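# Plug blue patch cord into port under white label

## Task

Take the loose end of the blue network patch cord and push its plug, latch clip on top, into the port beneath the white label until it clicks and stays latched; the cord must have stopped moving shortly after you declare the scene finished.

## Robot and tools

Robot: two arms, left_arm and right_arm, each ending in a five-finger hand. The right arm has a right hand; the left arm has its mirror image, a left hand. Bases in the scene frame: left_arm at (-0.019, +0.326, 0) m, right_arm at (+0.051, -0.381, 0) m, both turned almost not at all about z. A two-camera stand sits behind the arms.

Frame: every position, orientation, velocity and offset uses the scene frame. Its origin is at table-top height midway between the nominal bases; +z is up, +x points out over the table, and +y is toward left_arm. Image left and right do not match arm names. Printed poses may be off by a few centimetres, more at long reach.

Hand point: a point fixed to the palm, 0.15 m out from the wrist flange along the fingers and 0.05 m in front of the palm. Its +z runs along straight fingers, +y comes out of the palm, and +x runs across the palm away from the thumb on the right hand (toward the thumb on the left hand). Straight fingertips reach 0.06 to 0.07 m past the point, and the finger line sits 0.06 m behind it along -y. A wrist bracket on the little-finger side can strike objects. With the palm down, the wrist may hang up to about 0.11 m below the point and meet the table first.

The 28-number row (used by execute_actions and move), all numbers between -1 and 1, always for both arms: left_arm dx, dy, dz, rx, ry, rz; left hand little, ring, middle, index, thumb_bend, thumb_turn, force_limit, speed; then the same 14 for right_arm and right hand. The six pose numbers are an offset, not a pose: a displacement from the arm's current Hand target (shown in results), along scene axes, with 1.0 meaning 0.6 m of travel or 180 degrees of turn; rx, ry, rz form one rotation vector, turning about the Hand target's position. All six at 0 asks the arm to hold (or return to) its Hand target. The six finger numbers are absolute targets: -1 open/straight, +1 closed; thumb_turn -1 beside the palm, +1 opposite the fingers. force_limit maps -1..+1 to about 0..10 N at the fingertip (0..15 N for the thumb motors). speed rises linearly from near zero at -1 to full at +0.48 and stays full above. To leave a hand unchanged, resend the last eight numbers you actually sent it, not its readings (if none sent yet this scene, use hand_measured plus hand_force_limit and hand_speed). For a soft grip close at speed -0.94 or lower. Thumb turned in front, the hand grips things about 0.035 to 0.065 m thick, handles down to 0.025 m.

execute_actions: actions is a list of actions; each action is up to 15 rows, one per 1/30 s step, and a short list repeats its final row. Each row's offset counts from the Hand target at the action's start, not from the previous row. cameras lists camera names, ["all"] or []. An empty actions list returns all images.

move: target is one row or up to 15 rows; every row's offsets count from the same starting Hand targets. speed is the path top speed in m/s (0.002 to 3.6, default 0.25), one value or one per target. blend (m) rounds corners of a list; 0 stops at each. stop_force (N, 3 to 120, shared by both arms) ends an arm's path when its wrist sensor feels that much push against the motion; leave it out when backing off a contact, and don't rely on it while the hand rotates. zero (with stop_force only) chooses whether to re-zero first. blocking=false returns early and cannot combine with stop_force. The result adds a move: line such as done, off_target, moving, held or fault, plus limits (paced = command clipped, held = steps withheld).

wait: seconds 0 to 10, arms hold last command. stop: brakes a running move. zoom_image: camera (cam_head_left, cam_head_right, cam_high, cam_low, cam_left_wrist, cam_right_wrist) and region [x0, y0, x1, y1] in pixels, at most 504 by 504, on the newest image. show_instructions: shows the reference pages. zero_wrist_force: arm = left_arm or right_arm. finished_scene: scene number (1 to 2); irreversible.

Results: end_effector_position (m), quat, velocities; Hand target (the base for the next offsets; the hand often rests short of it, so send the remaining gap as an offset); hand_measured, hand_stopped_by (moving, target, force, stalled, fault) and hand_load_n, each in motor order; Wrist force and torque in the hand's own axes; joint torques.

Cautions: orientation commands are clipped to 32 degrees from the current one per step. Arms are stiff, so aiming even slightly past a firm contact can trigger a fault: about 150 N of outside force, or the joint load limits (132 N m big joints, about 21 N m wrists), stop the arm for 10 s. Avoid paths near an arm's own base, arm-to-arm contact, hard hits on fixed objects, dropping or releasing moving parts, excessive finger loads, and anything leaving the table. Sustained stretching or pushing heats motors; 85 °C brakes the arm. Before finishing, let the cord come to rest.

Each tool is called after "Emit:" by a JSON object that holds its "op" and its "data", one argument or row to a line.

Reference images:

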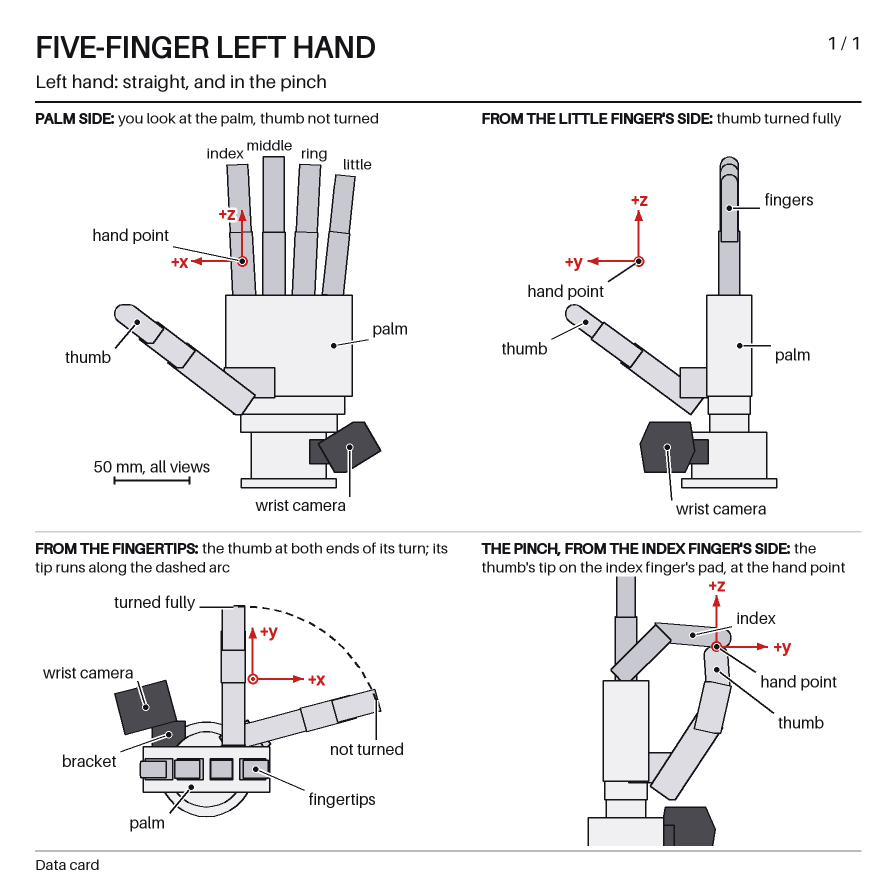

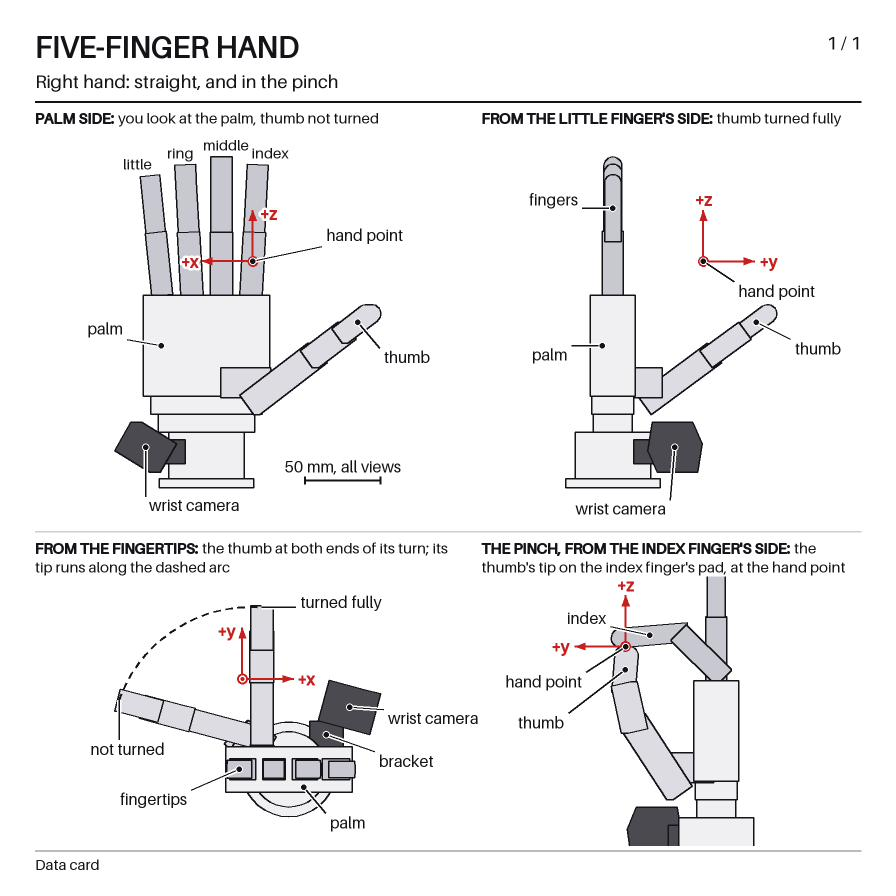

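## Session

Emit:
{"op": "execute_actions", "data": {
  "actions": []
}}

Scene clock: 0.00 s.
left_arm: end_effector_position=(+0.4475, +0.4946, +0.2278) hand_measured=(-1.000, -1.000, -1.000, -1.000, -1.000, -1.000) hand_load_n=(+0.0, +0.0, +0.0, +0.0, +0.0, +0.0) hand_stopped_by=(target, target, target, target, target, target) hand_force_limit=0.00 hand_speed=-0.80 end_effector_quat_wxyz=(+0.710, +0.517, +0.428, -0.211) | right_arm: end_effector_position=(+0.2007, -0.0441, +0.2609) hand_measured=(-1.000, -1.000, -1.000, -1.000, -1.000, -1.000) hand_load_n=(+0.0, +0.0, +0.0, +0.0, +0.0, +0.0) hand_stopped_by=(target, target, target, target, target, target) hand_force_limit=0.00 hand_speed=-0.80 end_effector_quat_wxyz=(-0.509, -0.524, +0.670, +0.130)
Joint positions: left_arm=[4.305 -2.363 -1.969 1.048 -0.762 2.265] | right_arm=[0.572 -0.91 1.568 2.017 1.478 -2.437]
Joint velocities: within noise
Joint torques (N m): no reading
Motor temperatures (°C): left_arm=[31 32 36 38 41 37] | right_arm=[33 31 34 37 38 40]
Wrist force (N): no reading
Wrist torque (N m): no reading
Wrist force, peak (N): no reading
Hand target: left_arm +0.4475, +0.4946, +0.2278; +0.710, +0.517, +0.428, -0.211 | right_arm +0.2007, -0.0441, +0.2609; -0.509, -0.524, +0.670, +0.130

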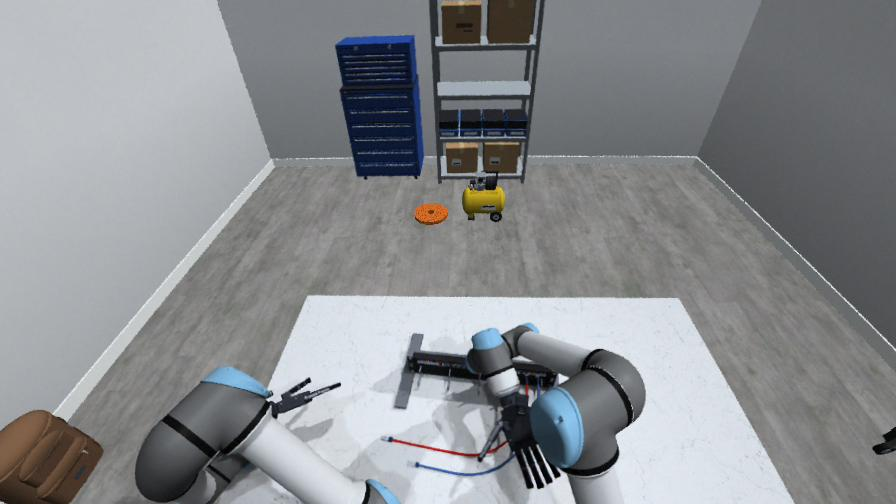

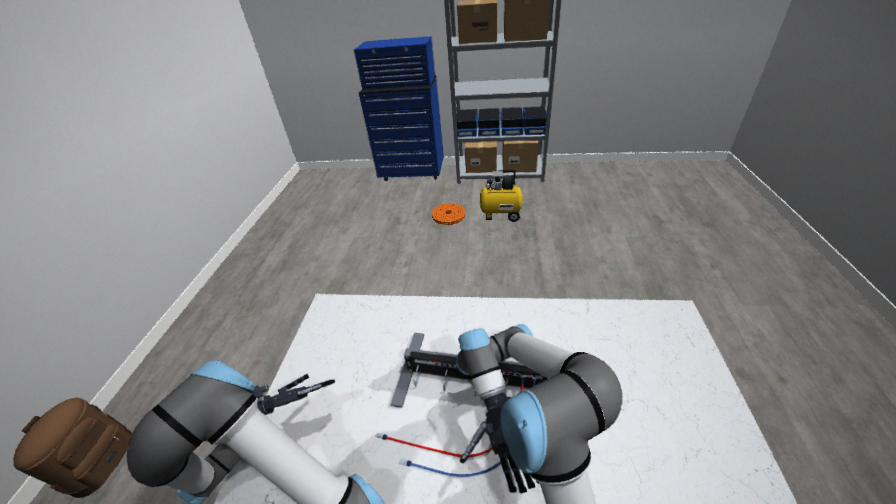

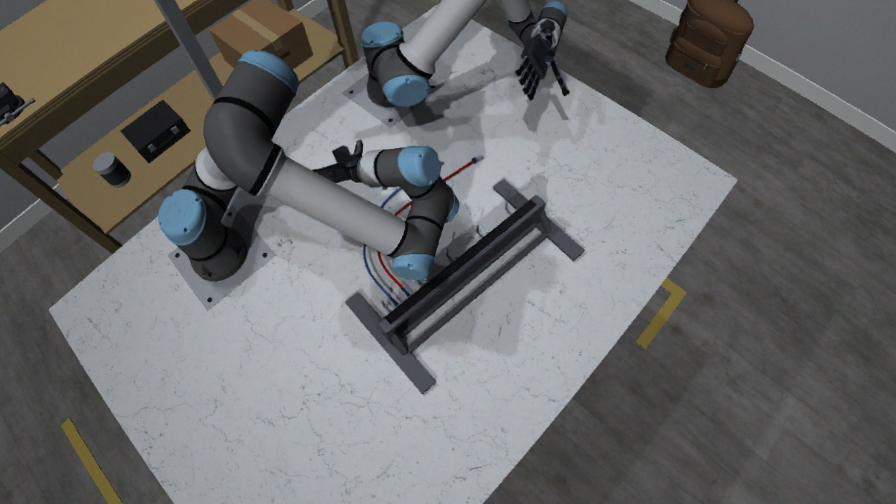

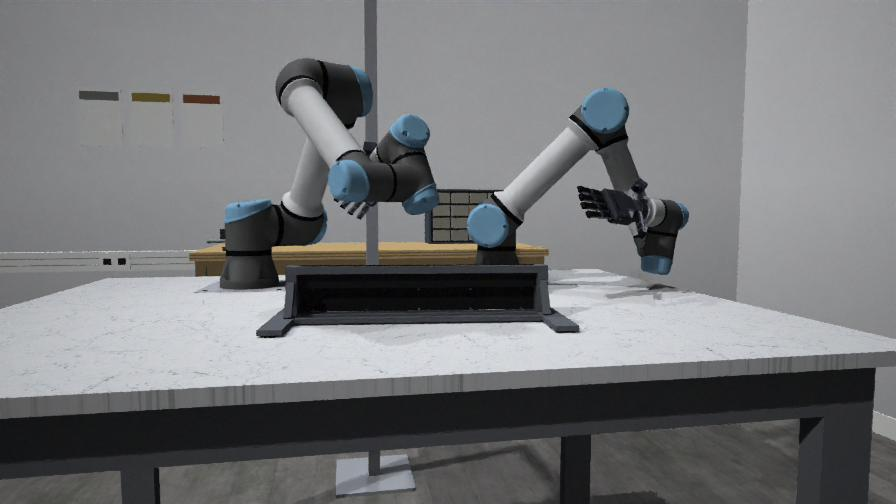

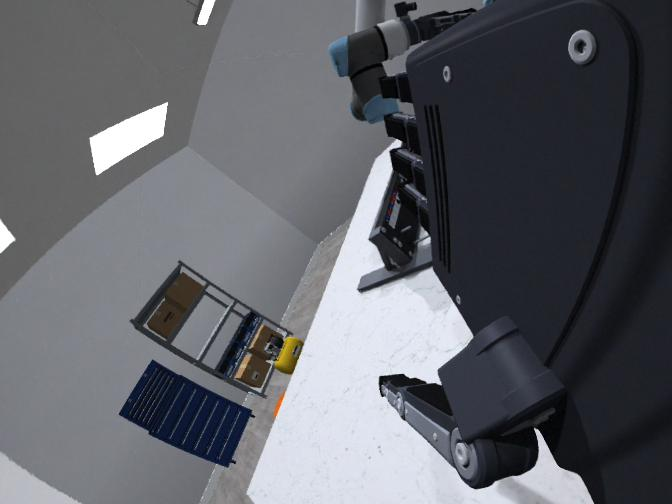

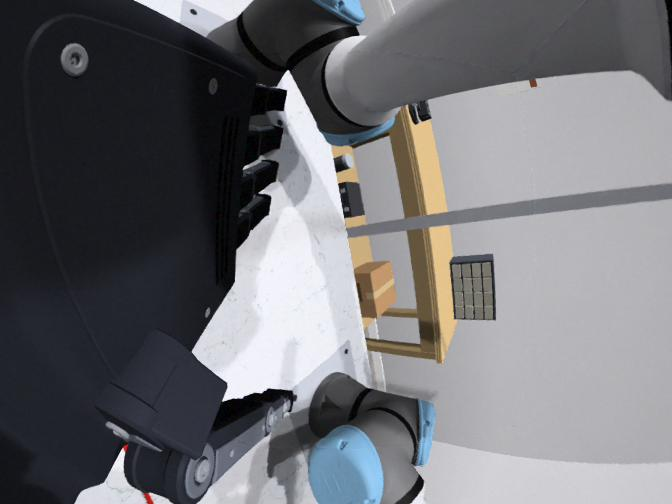

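Emit:
{"op": "zoom_image", "data": {
  "camera": "cam_head_left",
  "region": [370, 310, 570, 490]
}}

Emit:
{"op": "zoom_image", "data": {
  "camera": "cam_head_right",
  "region": [370, 310, 570, 490]
}}

Emit:
{"op": "zoom_image", "data": {
  "camera": "cam_high",
  "region": [340, 140, 600, 400]
}}

Scaled by 2.520 from the camera's 896x504 image, which has a finer 1280x720 frame.

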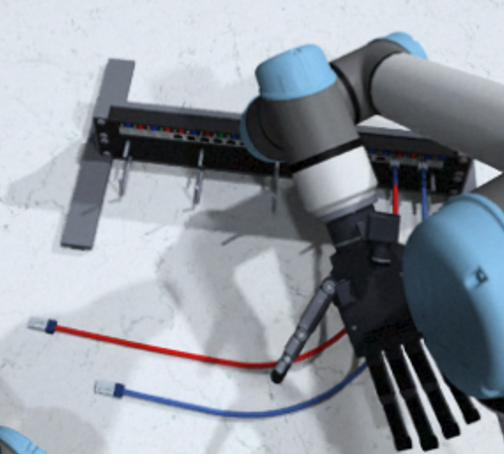

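Scaled by 2.520 from the camera's 896x504 image, which has a finer 1280x720 frame.

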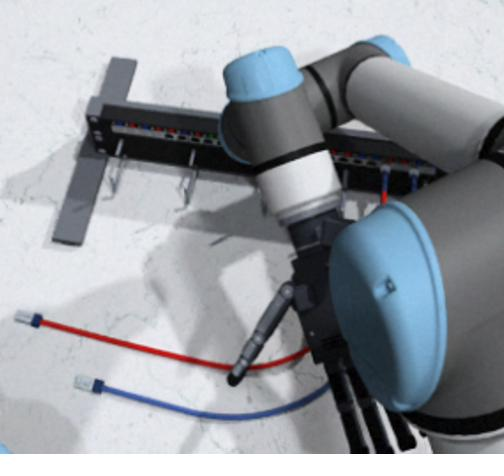

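Scaled by 1.938 from the camera's 896x504 image, which has a finer 1280x720 frame.

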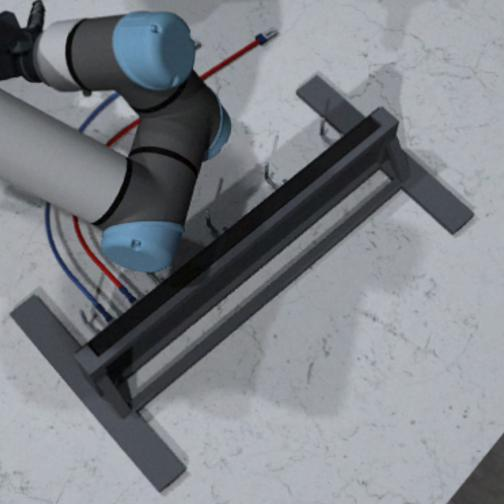

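Emit:
{"op": "move", "data": {
  "target": [0,0,0,0,0,0,-1,-1,-1,-1,-1,-1,0,-0.8,0.416,-0.51,0.232,0.153,-0.545,0.146,-1,-1,-1,-1,-1,-1,0,-0.8],
  "cameras": ["all"]
}}

Scene clock: 15.27 s.
left_arm: end_effector_position=(+0.4475, +0.4946, +0.2278) hand_measured=(-1.000, -1.000, -1.000, -1.000, -1.000, -1.000) hand_load_n=(+0.0, +0.0, +0.0, +0.0, +0.0, +0.0) hand_stopped_by=(target, target, target, target, target, target) hand_force_limit=0.00 hand_speed=-0.80 end_effector_quat_wxyz=(+0.710, +0.517, +0.428, -0.211) | right_arm: end_effector_position=(+0.4502, -0.3501, +0.4001) hand_measured=(-1.000, -1.000, -1.000, -1.000, -1.000, -1.000) hand_load_n=(+0.5, +0.0, +0.0, +0.0, +0.0, -0.5) hand_stopped_by=(target, target, target, target, target, target) hand_force_limit=0.00 hand_speed=-0.80 end_effector_quat_wxyz=(-0.270, +0.653, -0.653, +0.271)
Joint positions: left_arm=[4.305 -2.363 -1.969 1.048 -0.762 2.265] | right_arm=[-0.471 -1.746 1.478 1.124 1.21 -3.53]
Joint torques (N m): left_arm=[-1.15 42.08 5.82 -0.74 0.07 0.03] | right_arm=[-10.12 -22.81 -14.37 -0.74 -2.33 -1.88]
Wrist force (N): left_arm=[0.1 0.0 -0.1] | right_arm=[0.1 -2.1 -0.7]
Wrist torque (N m): left_arm=[0.00 -0.01 0.01] | right_arm=[0.04 -0.12 -0.35]
Wrist force, peak (N): left_arm=[0.2 0.0 -0.2] | right_arm=[0.7 -2.4 -0.7]
Hand target: left_arm +0.4475, +0.4946, +0.2278; +0.710, +0.517, +0.428, -0.211 | right_arm +0.4503, -0.3501, +0.4001; -0.271, +0.653, -0.653, +0.271
Off the commanded pose: left_arm 0.000 m, 0 deg | right_arm 0.000 m, 0 deg.
move: done

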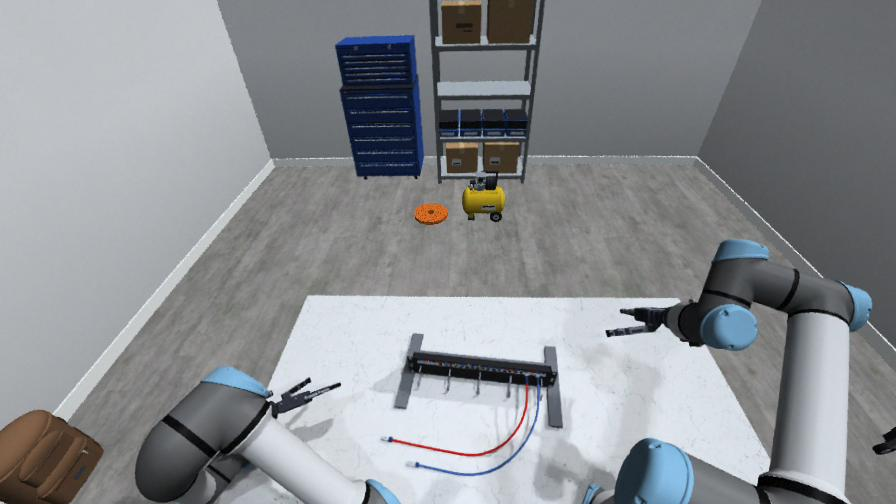

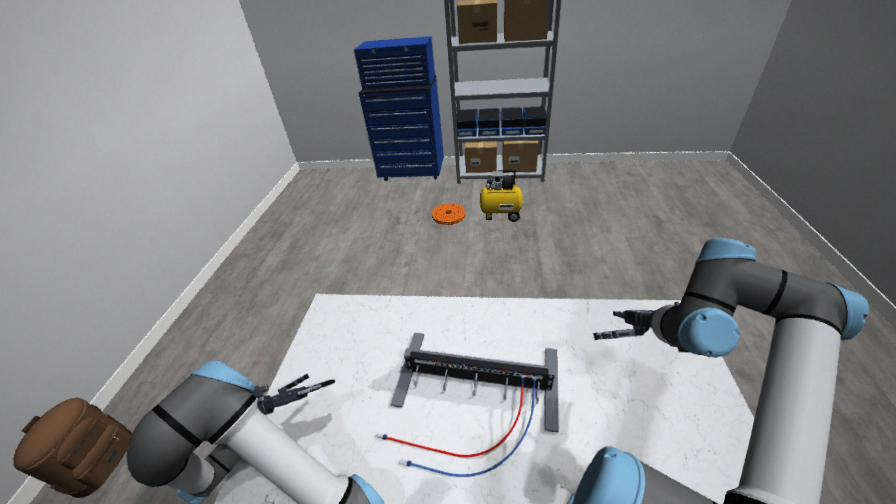

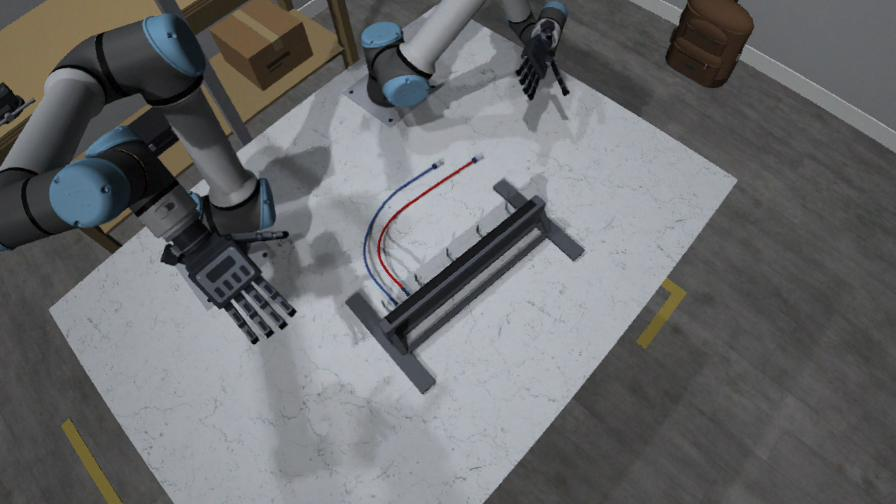

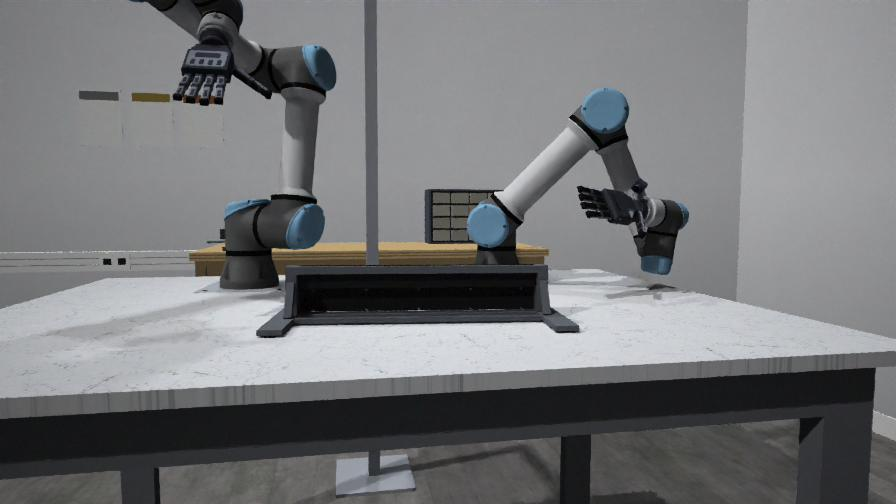

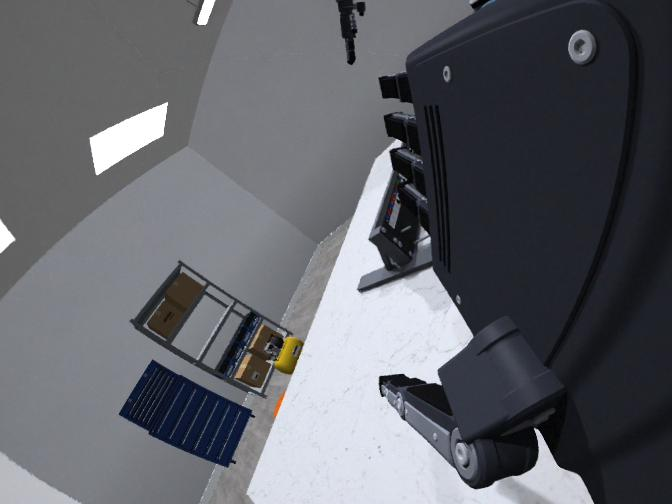

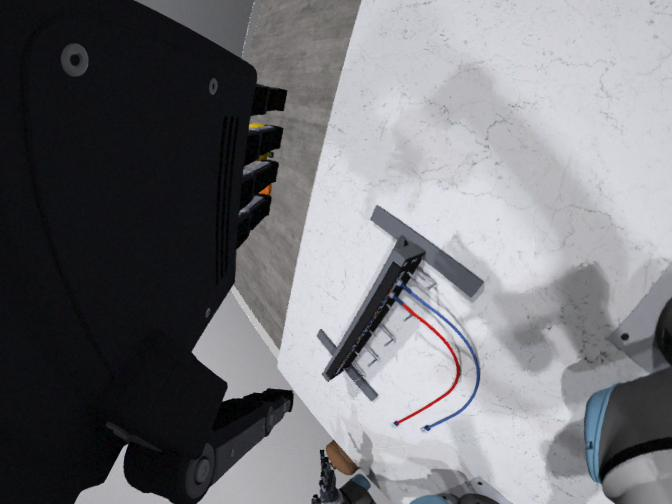

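Emit:
{"op": "zoom_image", "data": {
  "camera": "cam_head_left",
  "region": [370, 320, 570, 490]
}}

Emit:
{"op": "zoom_image", "data": {
  "camera": "cam_head_left",
  "region": [400, 330, 490, 410]
}}

Emit:
{"op": "zoom_image", "data": {
  "camera": "cam_head_left",
  "region": [480, 330, 570, 410]
}}

Emit:
{"op": "zoom_image", "data": {
  "camera": "cam_high",
  "region": [340, 140, 600, 400]
}}

Emit:
{"op": "zoom_image", "data": {
  "camera": "cam_right_wrist",
  "region": [300, 190, 500, 450]
}}

Scaled by 2.520 from the camera's 896x504 image, which has a finer 1280x720 frame.

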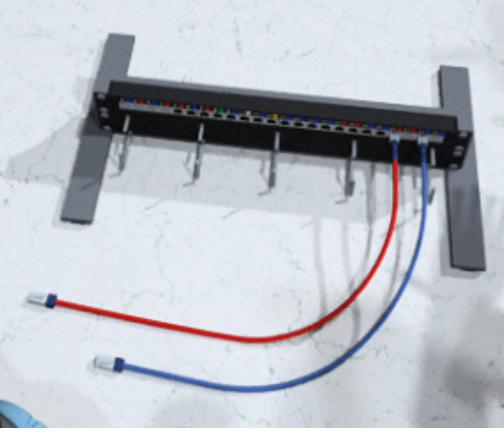

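Scaled by 5.600 from the camera's 896x504 image, which has a finer 1280x720 frame.

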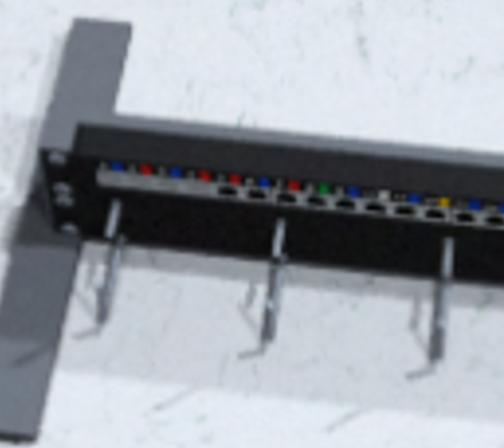

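Scaled by 5.600 from the camera's 896x504 image, which has a finer 1280x720 frame.

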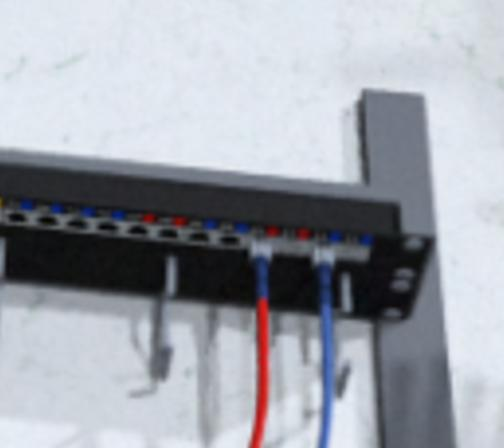

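Scaled by 1.938 from the camera's 896x504 image, which has a finer 1280x720 frame.

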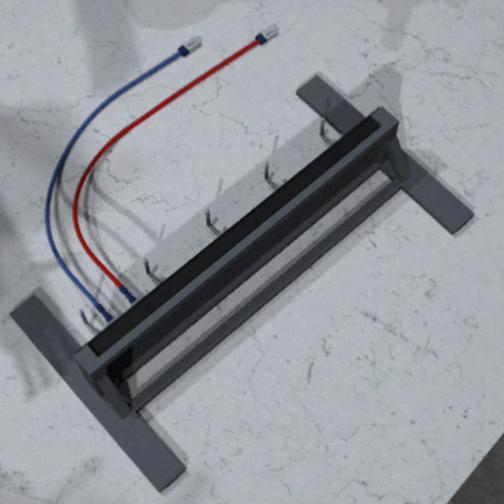

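Scaled by 1.938 from the camera's 672x504 image, which has a finer 960x720 frame.

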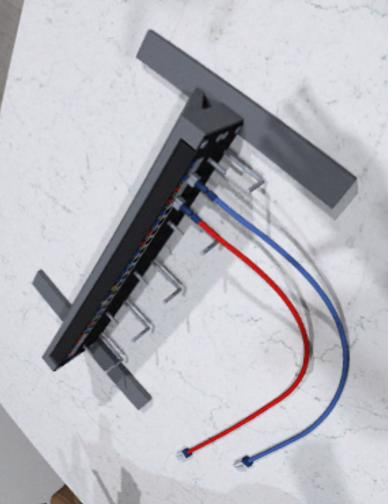

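Emit:
{"op": "zoom_image", "data": {
  "camera": "cam_right_wrist",
  "region": [380, 405, 460, 445]
}}

Emit:
{"op": "zoom_image", "data": {
  "camera": "cam_head_left",
  "region": [375, 425, 435, 475]
}}

Emit:
{"op": "zoom_image", "data": {
  "camera": "cam_high",
  "region": [420, 140, 490, 180]
}}

Scaled by 6.300 from the camera's 672x504 image, which has a finer 960x720 frame.

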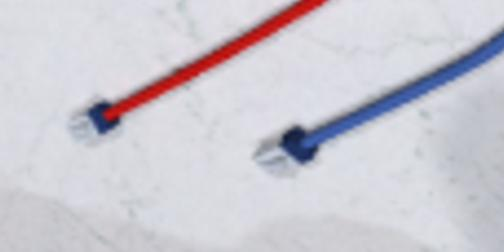

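Scaled by 8.400 from the camera's 896x504 image, which has a finer 1280x720 frame.

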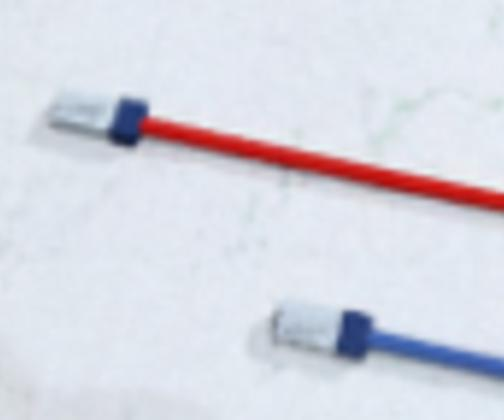

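Scaled by 7.200 from the camera's 896x504 image, which has a finer 1280x720 frame.

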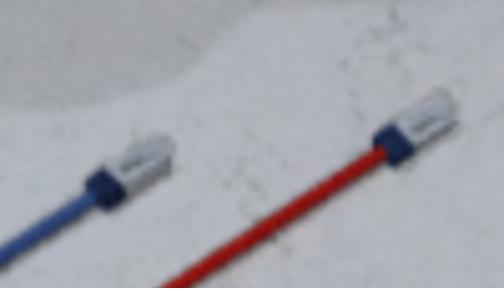

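Emit:
{"op": "execute_actions", "data": {
  "actions": [
    [[0,0,0,0,0,0,-1,-1,-1,-1,-1,-1,0,-0.8,0,0,0,0,0,0,-1,-1,-0.2,-0.2,-0.2,1,-0.7,0.2]],
    [[0,0,0,0,0,0,-1,-1,-1,-1,-1,-1,0,-0.8,0,0,0,0,0,0,-1,-1,-0.2,-0.2,-0.2,1,-0.7,0.2]]
  ],
  "cameras": ["cam_right_wrist","cam_high","cam_low"]
}}

Scene clock: 18.13 s.
left_arm: end_effector_position=(+0.4475, +0.4946, +0.2278) hand_measured=(-1.000, -1.000, -1.000, -1.000, -1.000, -1.000) hand_load_n=(+0.0, +0.0, +0.0, +0.0, +0.0, +0.0) hand_stopped_by=(target, target, target, target, target, target) hand_force_limit=0.00 hand_speed=-0.80 end_effector_quat_wxyz=(+0.710, +0.517, +0.428, -0.211) | right_arm: end_effector_position=(+0.4503, -0.3501, +0.4001) hand_measured=(-1.000, -1.000, -0.200, -0.200, -0.200, +1.000) hand_load_n=(+0.0, +0.5, +0.0, +0.0, +0.0, +0.0) hand_stopped_by=(target, target, target, target, target, target) hand_force_limit=-0.70 hand_speed=0.20 end_effector_quat_wxyz=(-0.271, +0.653, -0.653, +0.271)
Joint positions: left_arm=[4.305 -2.363 -1.969 1.048 -0.762 2.265] | right_arm=[-0.472 -1.746 1.478 1.124 1.209 -3.53]
Joint torques (N m): left_arm=[-0.63 41.22 5.84 -0.73 -0.01 0.02] | right_arm=[-9.83 -22.41 -21.04 0.57 0.4 -1.63]
Wrist force (N): left_arm=[0.1 0.0 0.1] | right_arm=[-0.2 -2.1 -0.3]
Wrist torque (N m): left_arm=[0.01 -0.01 0.01] | right_arm=[0.02 -0.09 -0.36]
Wrist force, peak (N): left_arm=[0.2 -0.2 0.1] | right_arm=[-0.1 -2.5 -0.3]
Hand target: left_arm +0.4475, +0.4946, +0.2278; +0.710, +0.517, +0.428, -0.211 | right_arm +0.4503, -0.3501, +0.4001; -0.271, +0.653, -0.653, +0.271
Off the commanded pose: left_arm 0.000 m, 0 deg | right_arm 0.000 m, 0 deg.
Images, in order (width x height): cam_high 896x504, cam_low 896x504, cam_right_wrist 672x504.

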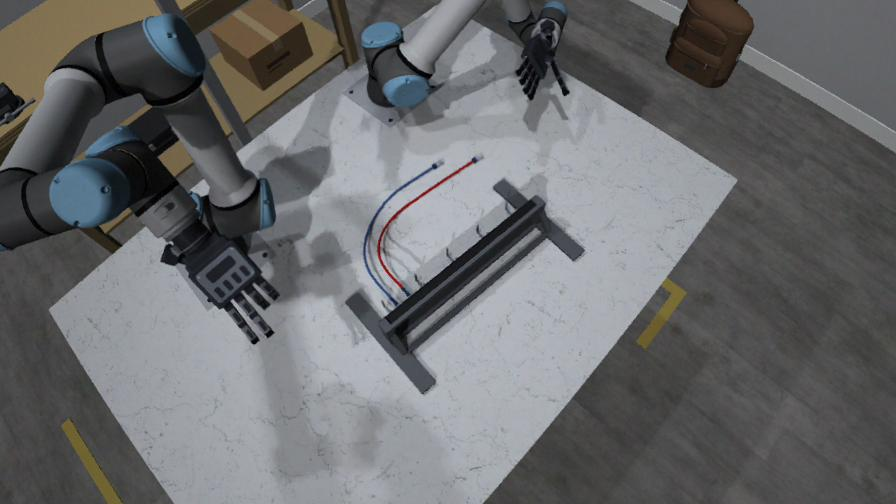

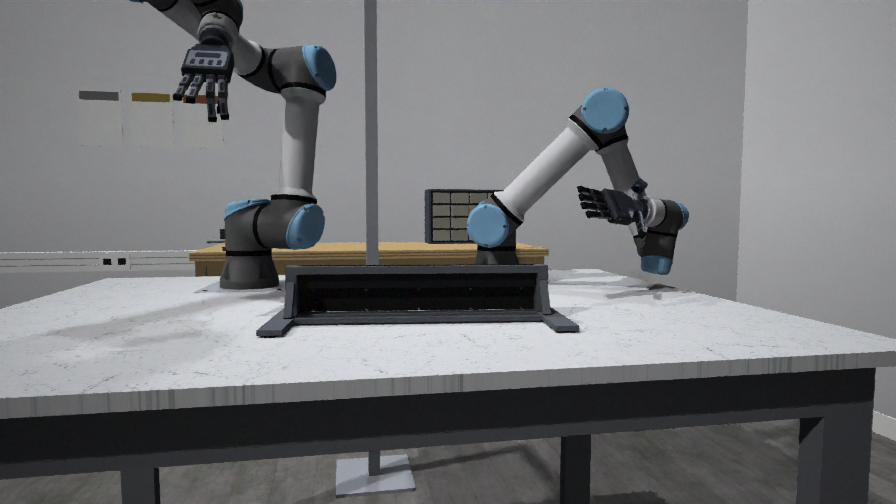

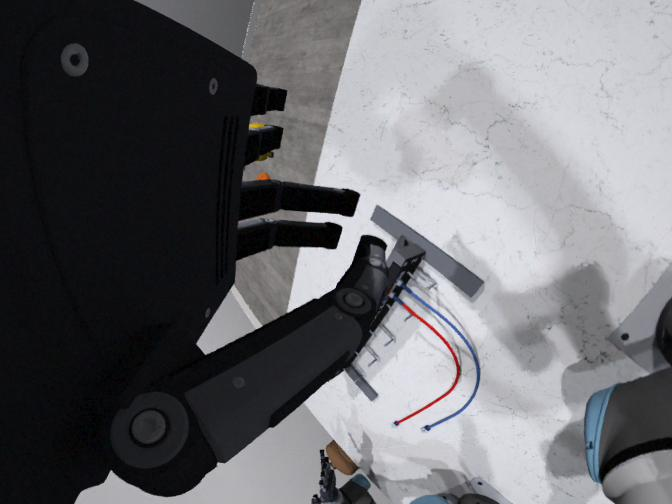

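Emit:
{"op": "move", "data": {
  "target": [0,0,0,0,0,0,-1,-1,-1,-1,-1,-1,0,-0.8,-0.25,0.5,-0.167,0,-0.0556,0,-1,-1,-0.2,-0.2,-0.2,1,-0.7,0.2],
  "cameras": ["all"]
}}

Scene clock: 21.20 s.
left_arm: end_effector_position=(+0.4475, +0.4946, +0.2278) hand_measured=(-1.000, -1.000, -1.000, -1.000, -1.000, -1.000) hand_load_n=(+0.0, +0.0, +0.0, +0.0, +0.0, +0.0) hand_stopped_by=(target, target, target, target, target, target) hand_force_limit=0.00 hand_speed=-0.80 end_effector_quat_wxyz=(+0.710, +0.517, +0.428, -0.211) | right_arm: end_effector_position=(+0.3003, -0.0502, +0.2999) hand_measured=(-1.000, -1.000, -0.200, -0.200, -0.200, +1.000) hand_load_n=(+0.0, +0.0, +0.0, +0.0, +0.0, +0.0) hand_stopped_by=(target, target, target, target, target, target) hand_force_limit=-0.70 hand_speed=0.20 end_effector_quat_wxyz=(-0.327, +0.627, -0.627, +0.327)
Joint positions: left_arm=[4.305 -2.363 -1.969 1.048 -0.762 2.265] | right_arm=[0.924 -1.659 1.724 0.761 2.249 -2.544]
Joint torques (N m): left_arm=[-1.24 41.98 5.31 -0.89 -0.05 0.22] | right_arm=[11.71 -7.01 -29.25 2.29 2.23 1.32]
Wrist force (N): left_arm=[0.1 0.2 0.0] | right_arm=[0.0 -2.5 0.0]
Wrist torque (N m): left_arm=[0.04 -0.01 0.00] | right_arm=[-0.12 -0.16 -0.43]
Wrist force, peak (N): left_arm=[-0.2 -0.1 -0.3] | right_arm=[0.8 -2.9 -0.3]
Hand target: left_arm +0.4475, +0.4946, +0.2278; +0.710, +0.517, +0.428, -0.211 | right_arm +0.3003, -0.0501, +0.2999; -0.326, +0.627, -0.627, +0.327
Off the commanded pose: left_arm 0.000 m, 0 deg | right_arm 0.000 m, 0 deg.
move: done

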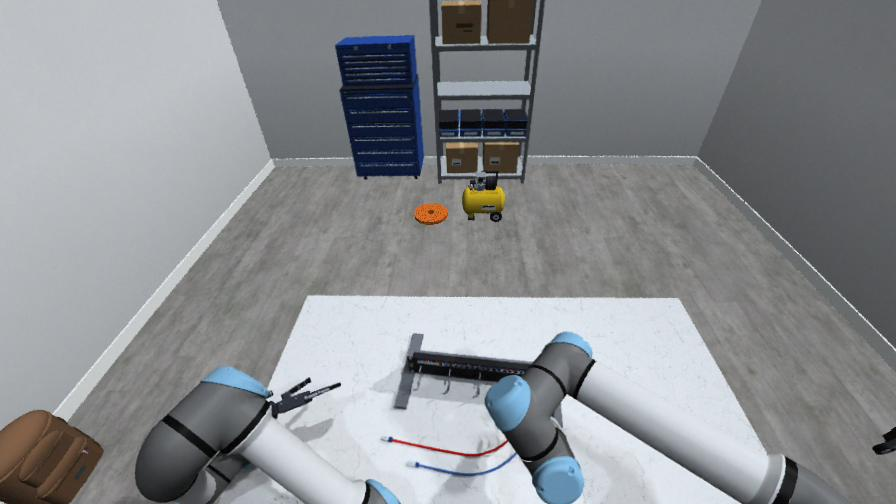

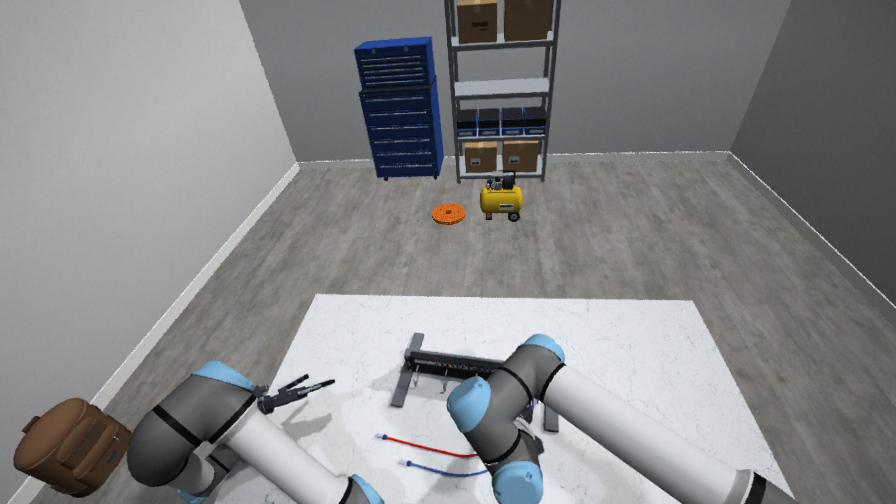

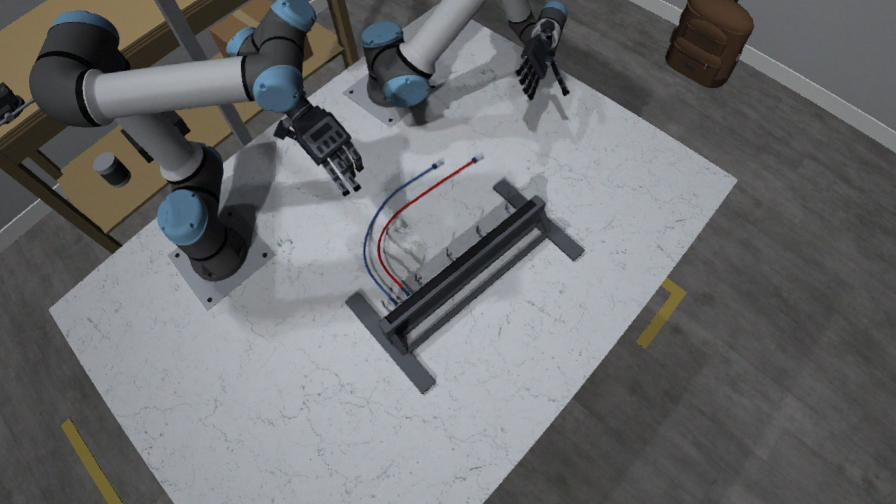

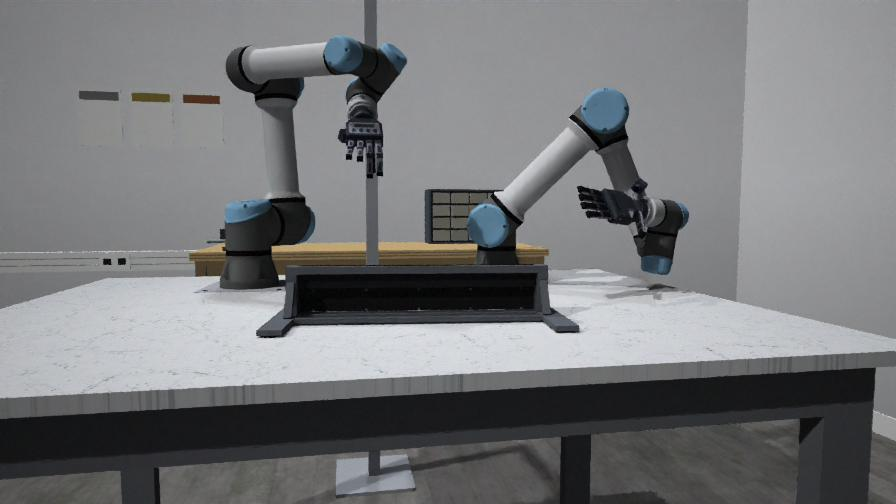

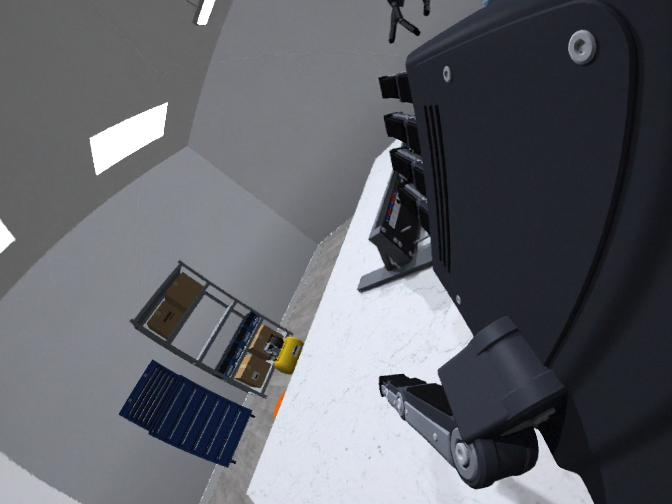

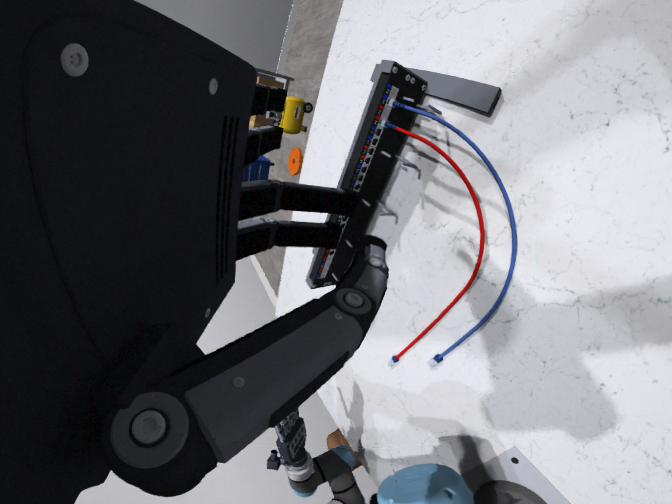

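Emit:
{"op": "zoom_image", "data": {
  "camera": "cam_right_wrist",
  "region": [290, 50, 530, 230]
}}

Emit:
{"op": "zoom_image", "data": {
  "camera": "cam_right_wrist",
  "region": [380, 340, 460, 380]
}}

Emit:
{"op": "zoom_image", "data": {
  "camera": "cam_right_wrist",
  "region": [340, 60, 440, 160]
}}

Scaled by 2.100 from the camera's 672x504 image, which has a finer 960x720 frame.

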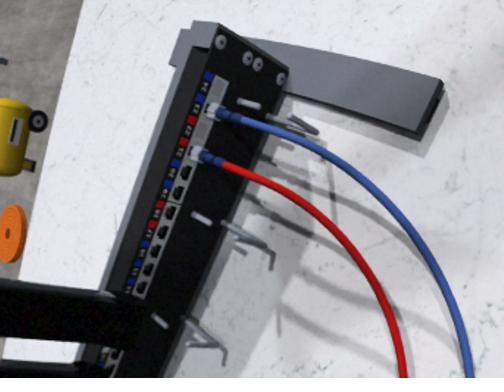

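Scaled by 6.300 from the camera's 672x504 image, which has a finer 960x720 frame.

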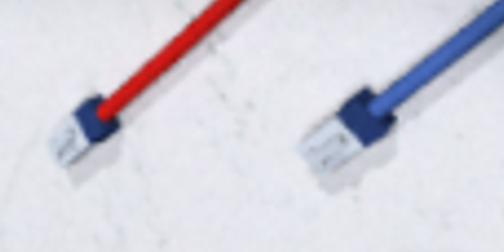

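Scaled by 5.040 from the camera's 672x504 image, which has a finer 960x720 frame.

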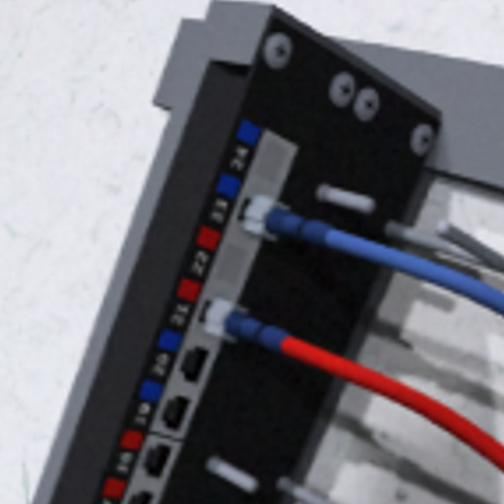

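Emit:
{"op": "move", "data": {
  "target": [0,0,0,0,0,0,-1,-1,-1,-1,-1,-1,0,-0.8,0,0.166667,0,0,0,0,-1,-1,-0.2,-0.2,-0.2,1,-0.7,0.2],
  "cameras": ["cam_right_wrist"]
}}

Emit:
{"op": "zoom_image", "data": {
  "camera": "cam_right_wrist",
  "region": [340, 20, 440, 120]
}}

Emit:
{"op": "zoom_image", "data": {
  "camera": "cam_right_wrist",
  "region": [380, 260, 480, 360]
}}

Emit:
{"op": "move", "data": {
  "target": [0,0,0,0,0,0,-1,-1,-1,-1,-1,-1,0,-0.8,0,0,-0.166667,0,0,0,-1,-1,-0.2,-0.2,-0.2,1,-0.7,0.2],
  "cameras": ["cam_right_wrist"]
}}

Scene clock: 22.73 s.
left_arm: end_effector_position=(+0.4475, +0.4946, +0.2278) hand_measured=(-1.000, -1.000, -1.000, -1.000, -1.000, -1.000) hand_load_n=(+0.0, +0.0, +0.0, +0.0, +0.0, +0.0) hand_stopped_by=(target, target, target, target, target, target) hand_force_limit=0.00 hand_speed=-0.80 end_effector_quat_wxyz=(+0.710, +0.517, +0.428, -0.211) | right_arm: end_effector_position=(+0.3003, +0.0498, +0.2999) hand_measured=(-1.000, -1.000, -0.200, -0.200, -0.200, +1.000) hand_load_n=(+0.0, +0.0, +0.0, +0.0, +0.0, +0.0) hand_stopped_by=(target, target, target, target, target, target) hand_force_limit=-0.70 hand_speed=0.20 end_effector_quat_wxyz=(-0.326, +0.627, -0.627, +0.327)
Joint positions: left_arm=[4.305 -2.363 -1.969 1.048 -0.762 2.265] | right_arm=[1.097 -1.391 1.468 0.871 2.359 -2.364]
Joint torques (N m): left_arm=[-0.94 41.46 6.08 -0.81 -0.15 0.18] | right_arm=[11.44 -17.34 -26.89 3.12 2.58 1.67]
Wrist force (N): left_arm=[0.2 0.0 0.0] | right_arm=[0.0 -2.1 0.0]
Wrist torque (N m): left_arm=[0.00 -0.01 0.01] | right_arm=[-0.02 -0.16 -0.43]
Wrist force, peak (N): left_arm=[-0.1 -0.1 0.3] | right_arm=[1.1 -2.5 0.0]
Hand target: left_arm +0.4475, +0.4946, +0.2278; +0.710, +0.517, +0.428, -0.211 | right_arm +0.3003, +0.0499, +0.2999; -0.326, +0.627, -0.627, +0.327
Off the commanded pose: left_arm 0.000 m, 0 deg | right_arm 0.000 m, 0 deg.
move: done
Images, in order (width x height): cam_right_wrist 672x504.

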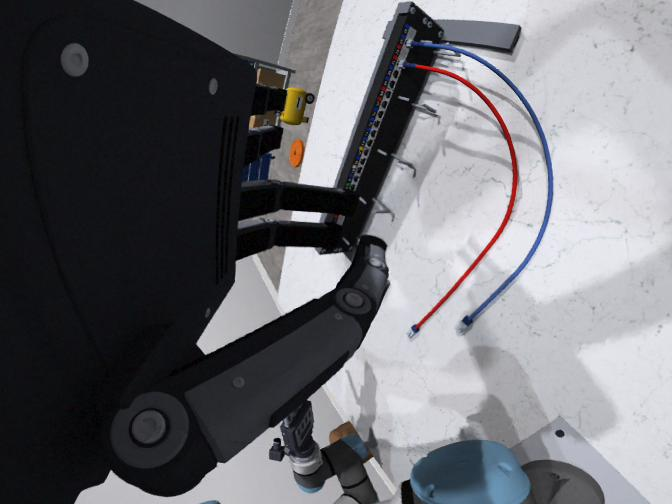

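Scaled by 5.040 from the camera's 672x504 image, which has a finer 960x720 frame.

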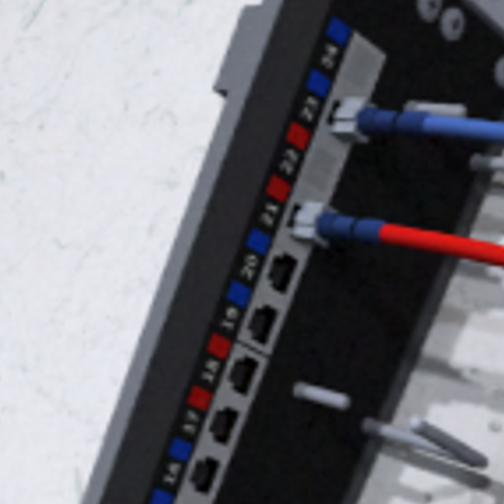

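Scaled by 5.040 from the camera's 672x504 image, which has a finer 960x720 frame.

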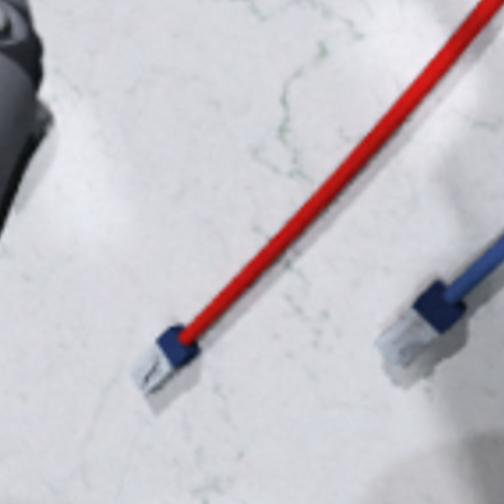

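Scene clock: 23.90 s.
left_arm: end_effector_position=(+0.4475, +0.4946, +0.2278) hand_measured=(-1.000, -1.000, -1.000, -1.000, -1.000, -1.000) hand_load_n=(+0.0, +0.0, +0.0, +0.0, +0.0, +0.0) hand_stopped_by=(target, target, target, target, target, target) hand_force_limit=0.00 hand_speed=-0.80 end_effector_quat_wxyz=(+0.710, +0.517, +0.428, -0.211) | right_arm: end_effector_position=(+0.3003, +0.0498, +0.2000) hand_measured=(-1.000, -1.000, -0.200, -0.200, -0.200, +1.000) hand_load_n=(+0.0, +0.0, +0.0, +0.0, +0.0, +0.0) hand_stopped_by=(target, target, target, target, target, target) hand_force_limit=-0.70 hand_speed=0.20 end_effector_quat_wxyz=(-0.326, +0.627, -0.627, +0.327)
Joint positions: left_arm=[4.305 -2.363 -1.969 1.048 -0.762 2.265] | right_arm=[1.097 -1.344 1.671 0.622 2.359 -2.363]
Joint torques (N m): left_arm=[0.3 42.15 6.71 -0.75 0.05 0.01] | right_arm=[-10.7 -20.51 -10.85 -0.42 -0.85 -1.4]
Wrist force (N): left_arm=[0.0 0.1 -0.2] | right_arm=[-0.2 -2.3 -0.1]
Wrist torque (N m): left_arm=[0.03 0.00 0.00] | right_arm=[-0.06 -0.12 -0.46]
Wrist force, peak (N): left_arm=[0.1 -0.3 -0.2] | right_arm=[-0.2 -3.5 -0.9]
Hand target: left_arm +0.4475, +0.4946, +0.2278; +0.710, +0.517, +0.428, -0.211 | right_arm +0.3003, +0.0499, +0.1999; -0.326, +0.627, -0.627, +0.327
Off the commanded pose: left_arm 0.000 m, 0 deg | right_arm 0.000 m, 0 deg.
move: done
Images, in order (width x height): cam_right_wrist 672x504.

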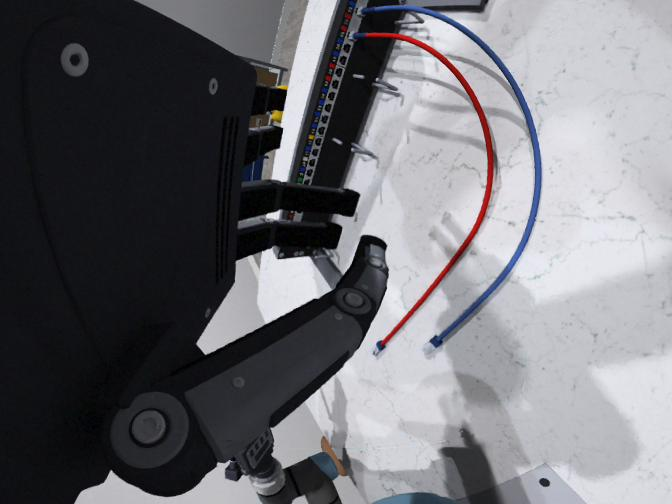

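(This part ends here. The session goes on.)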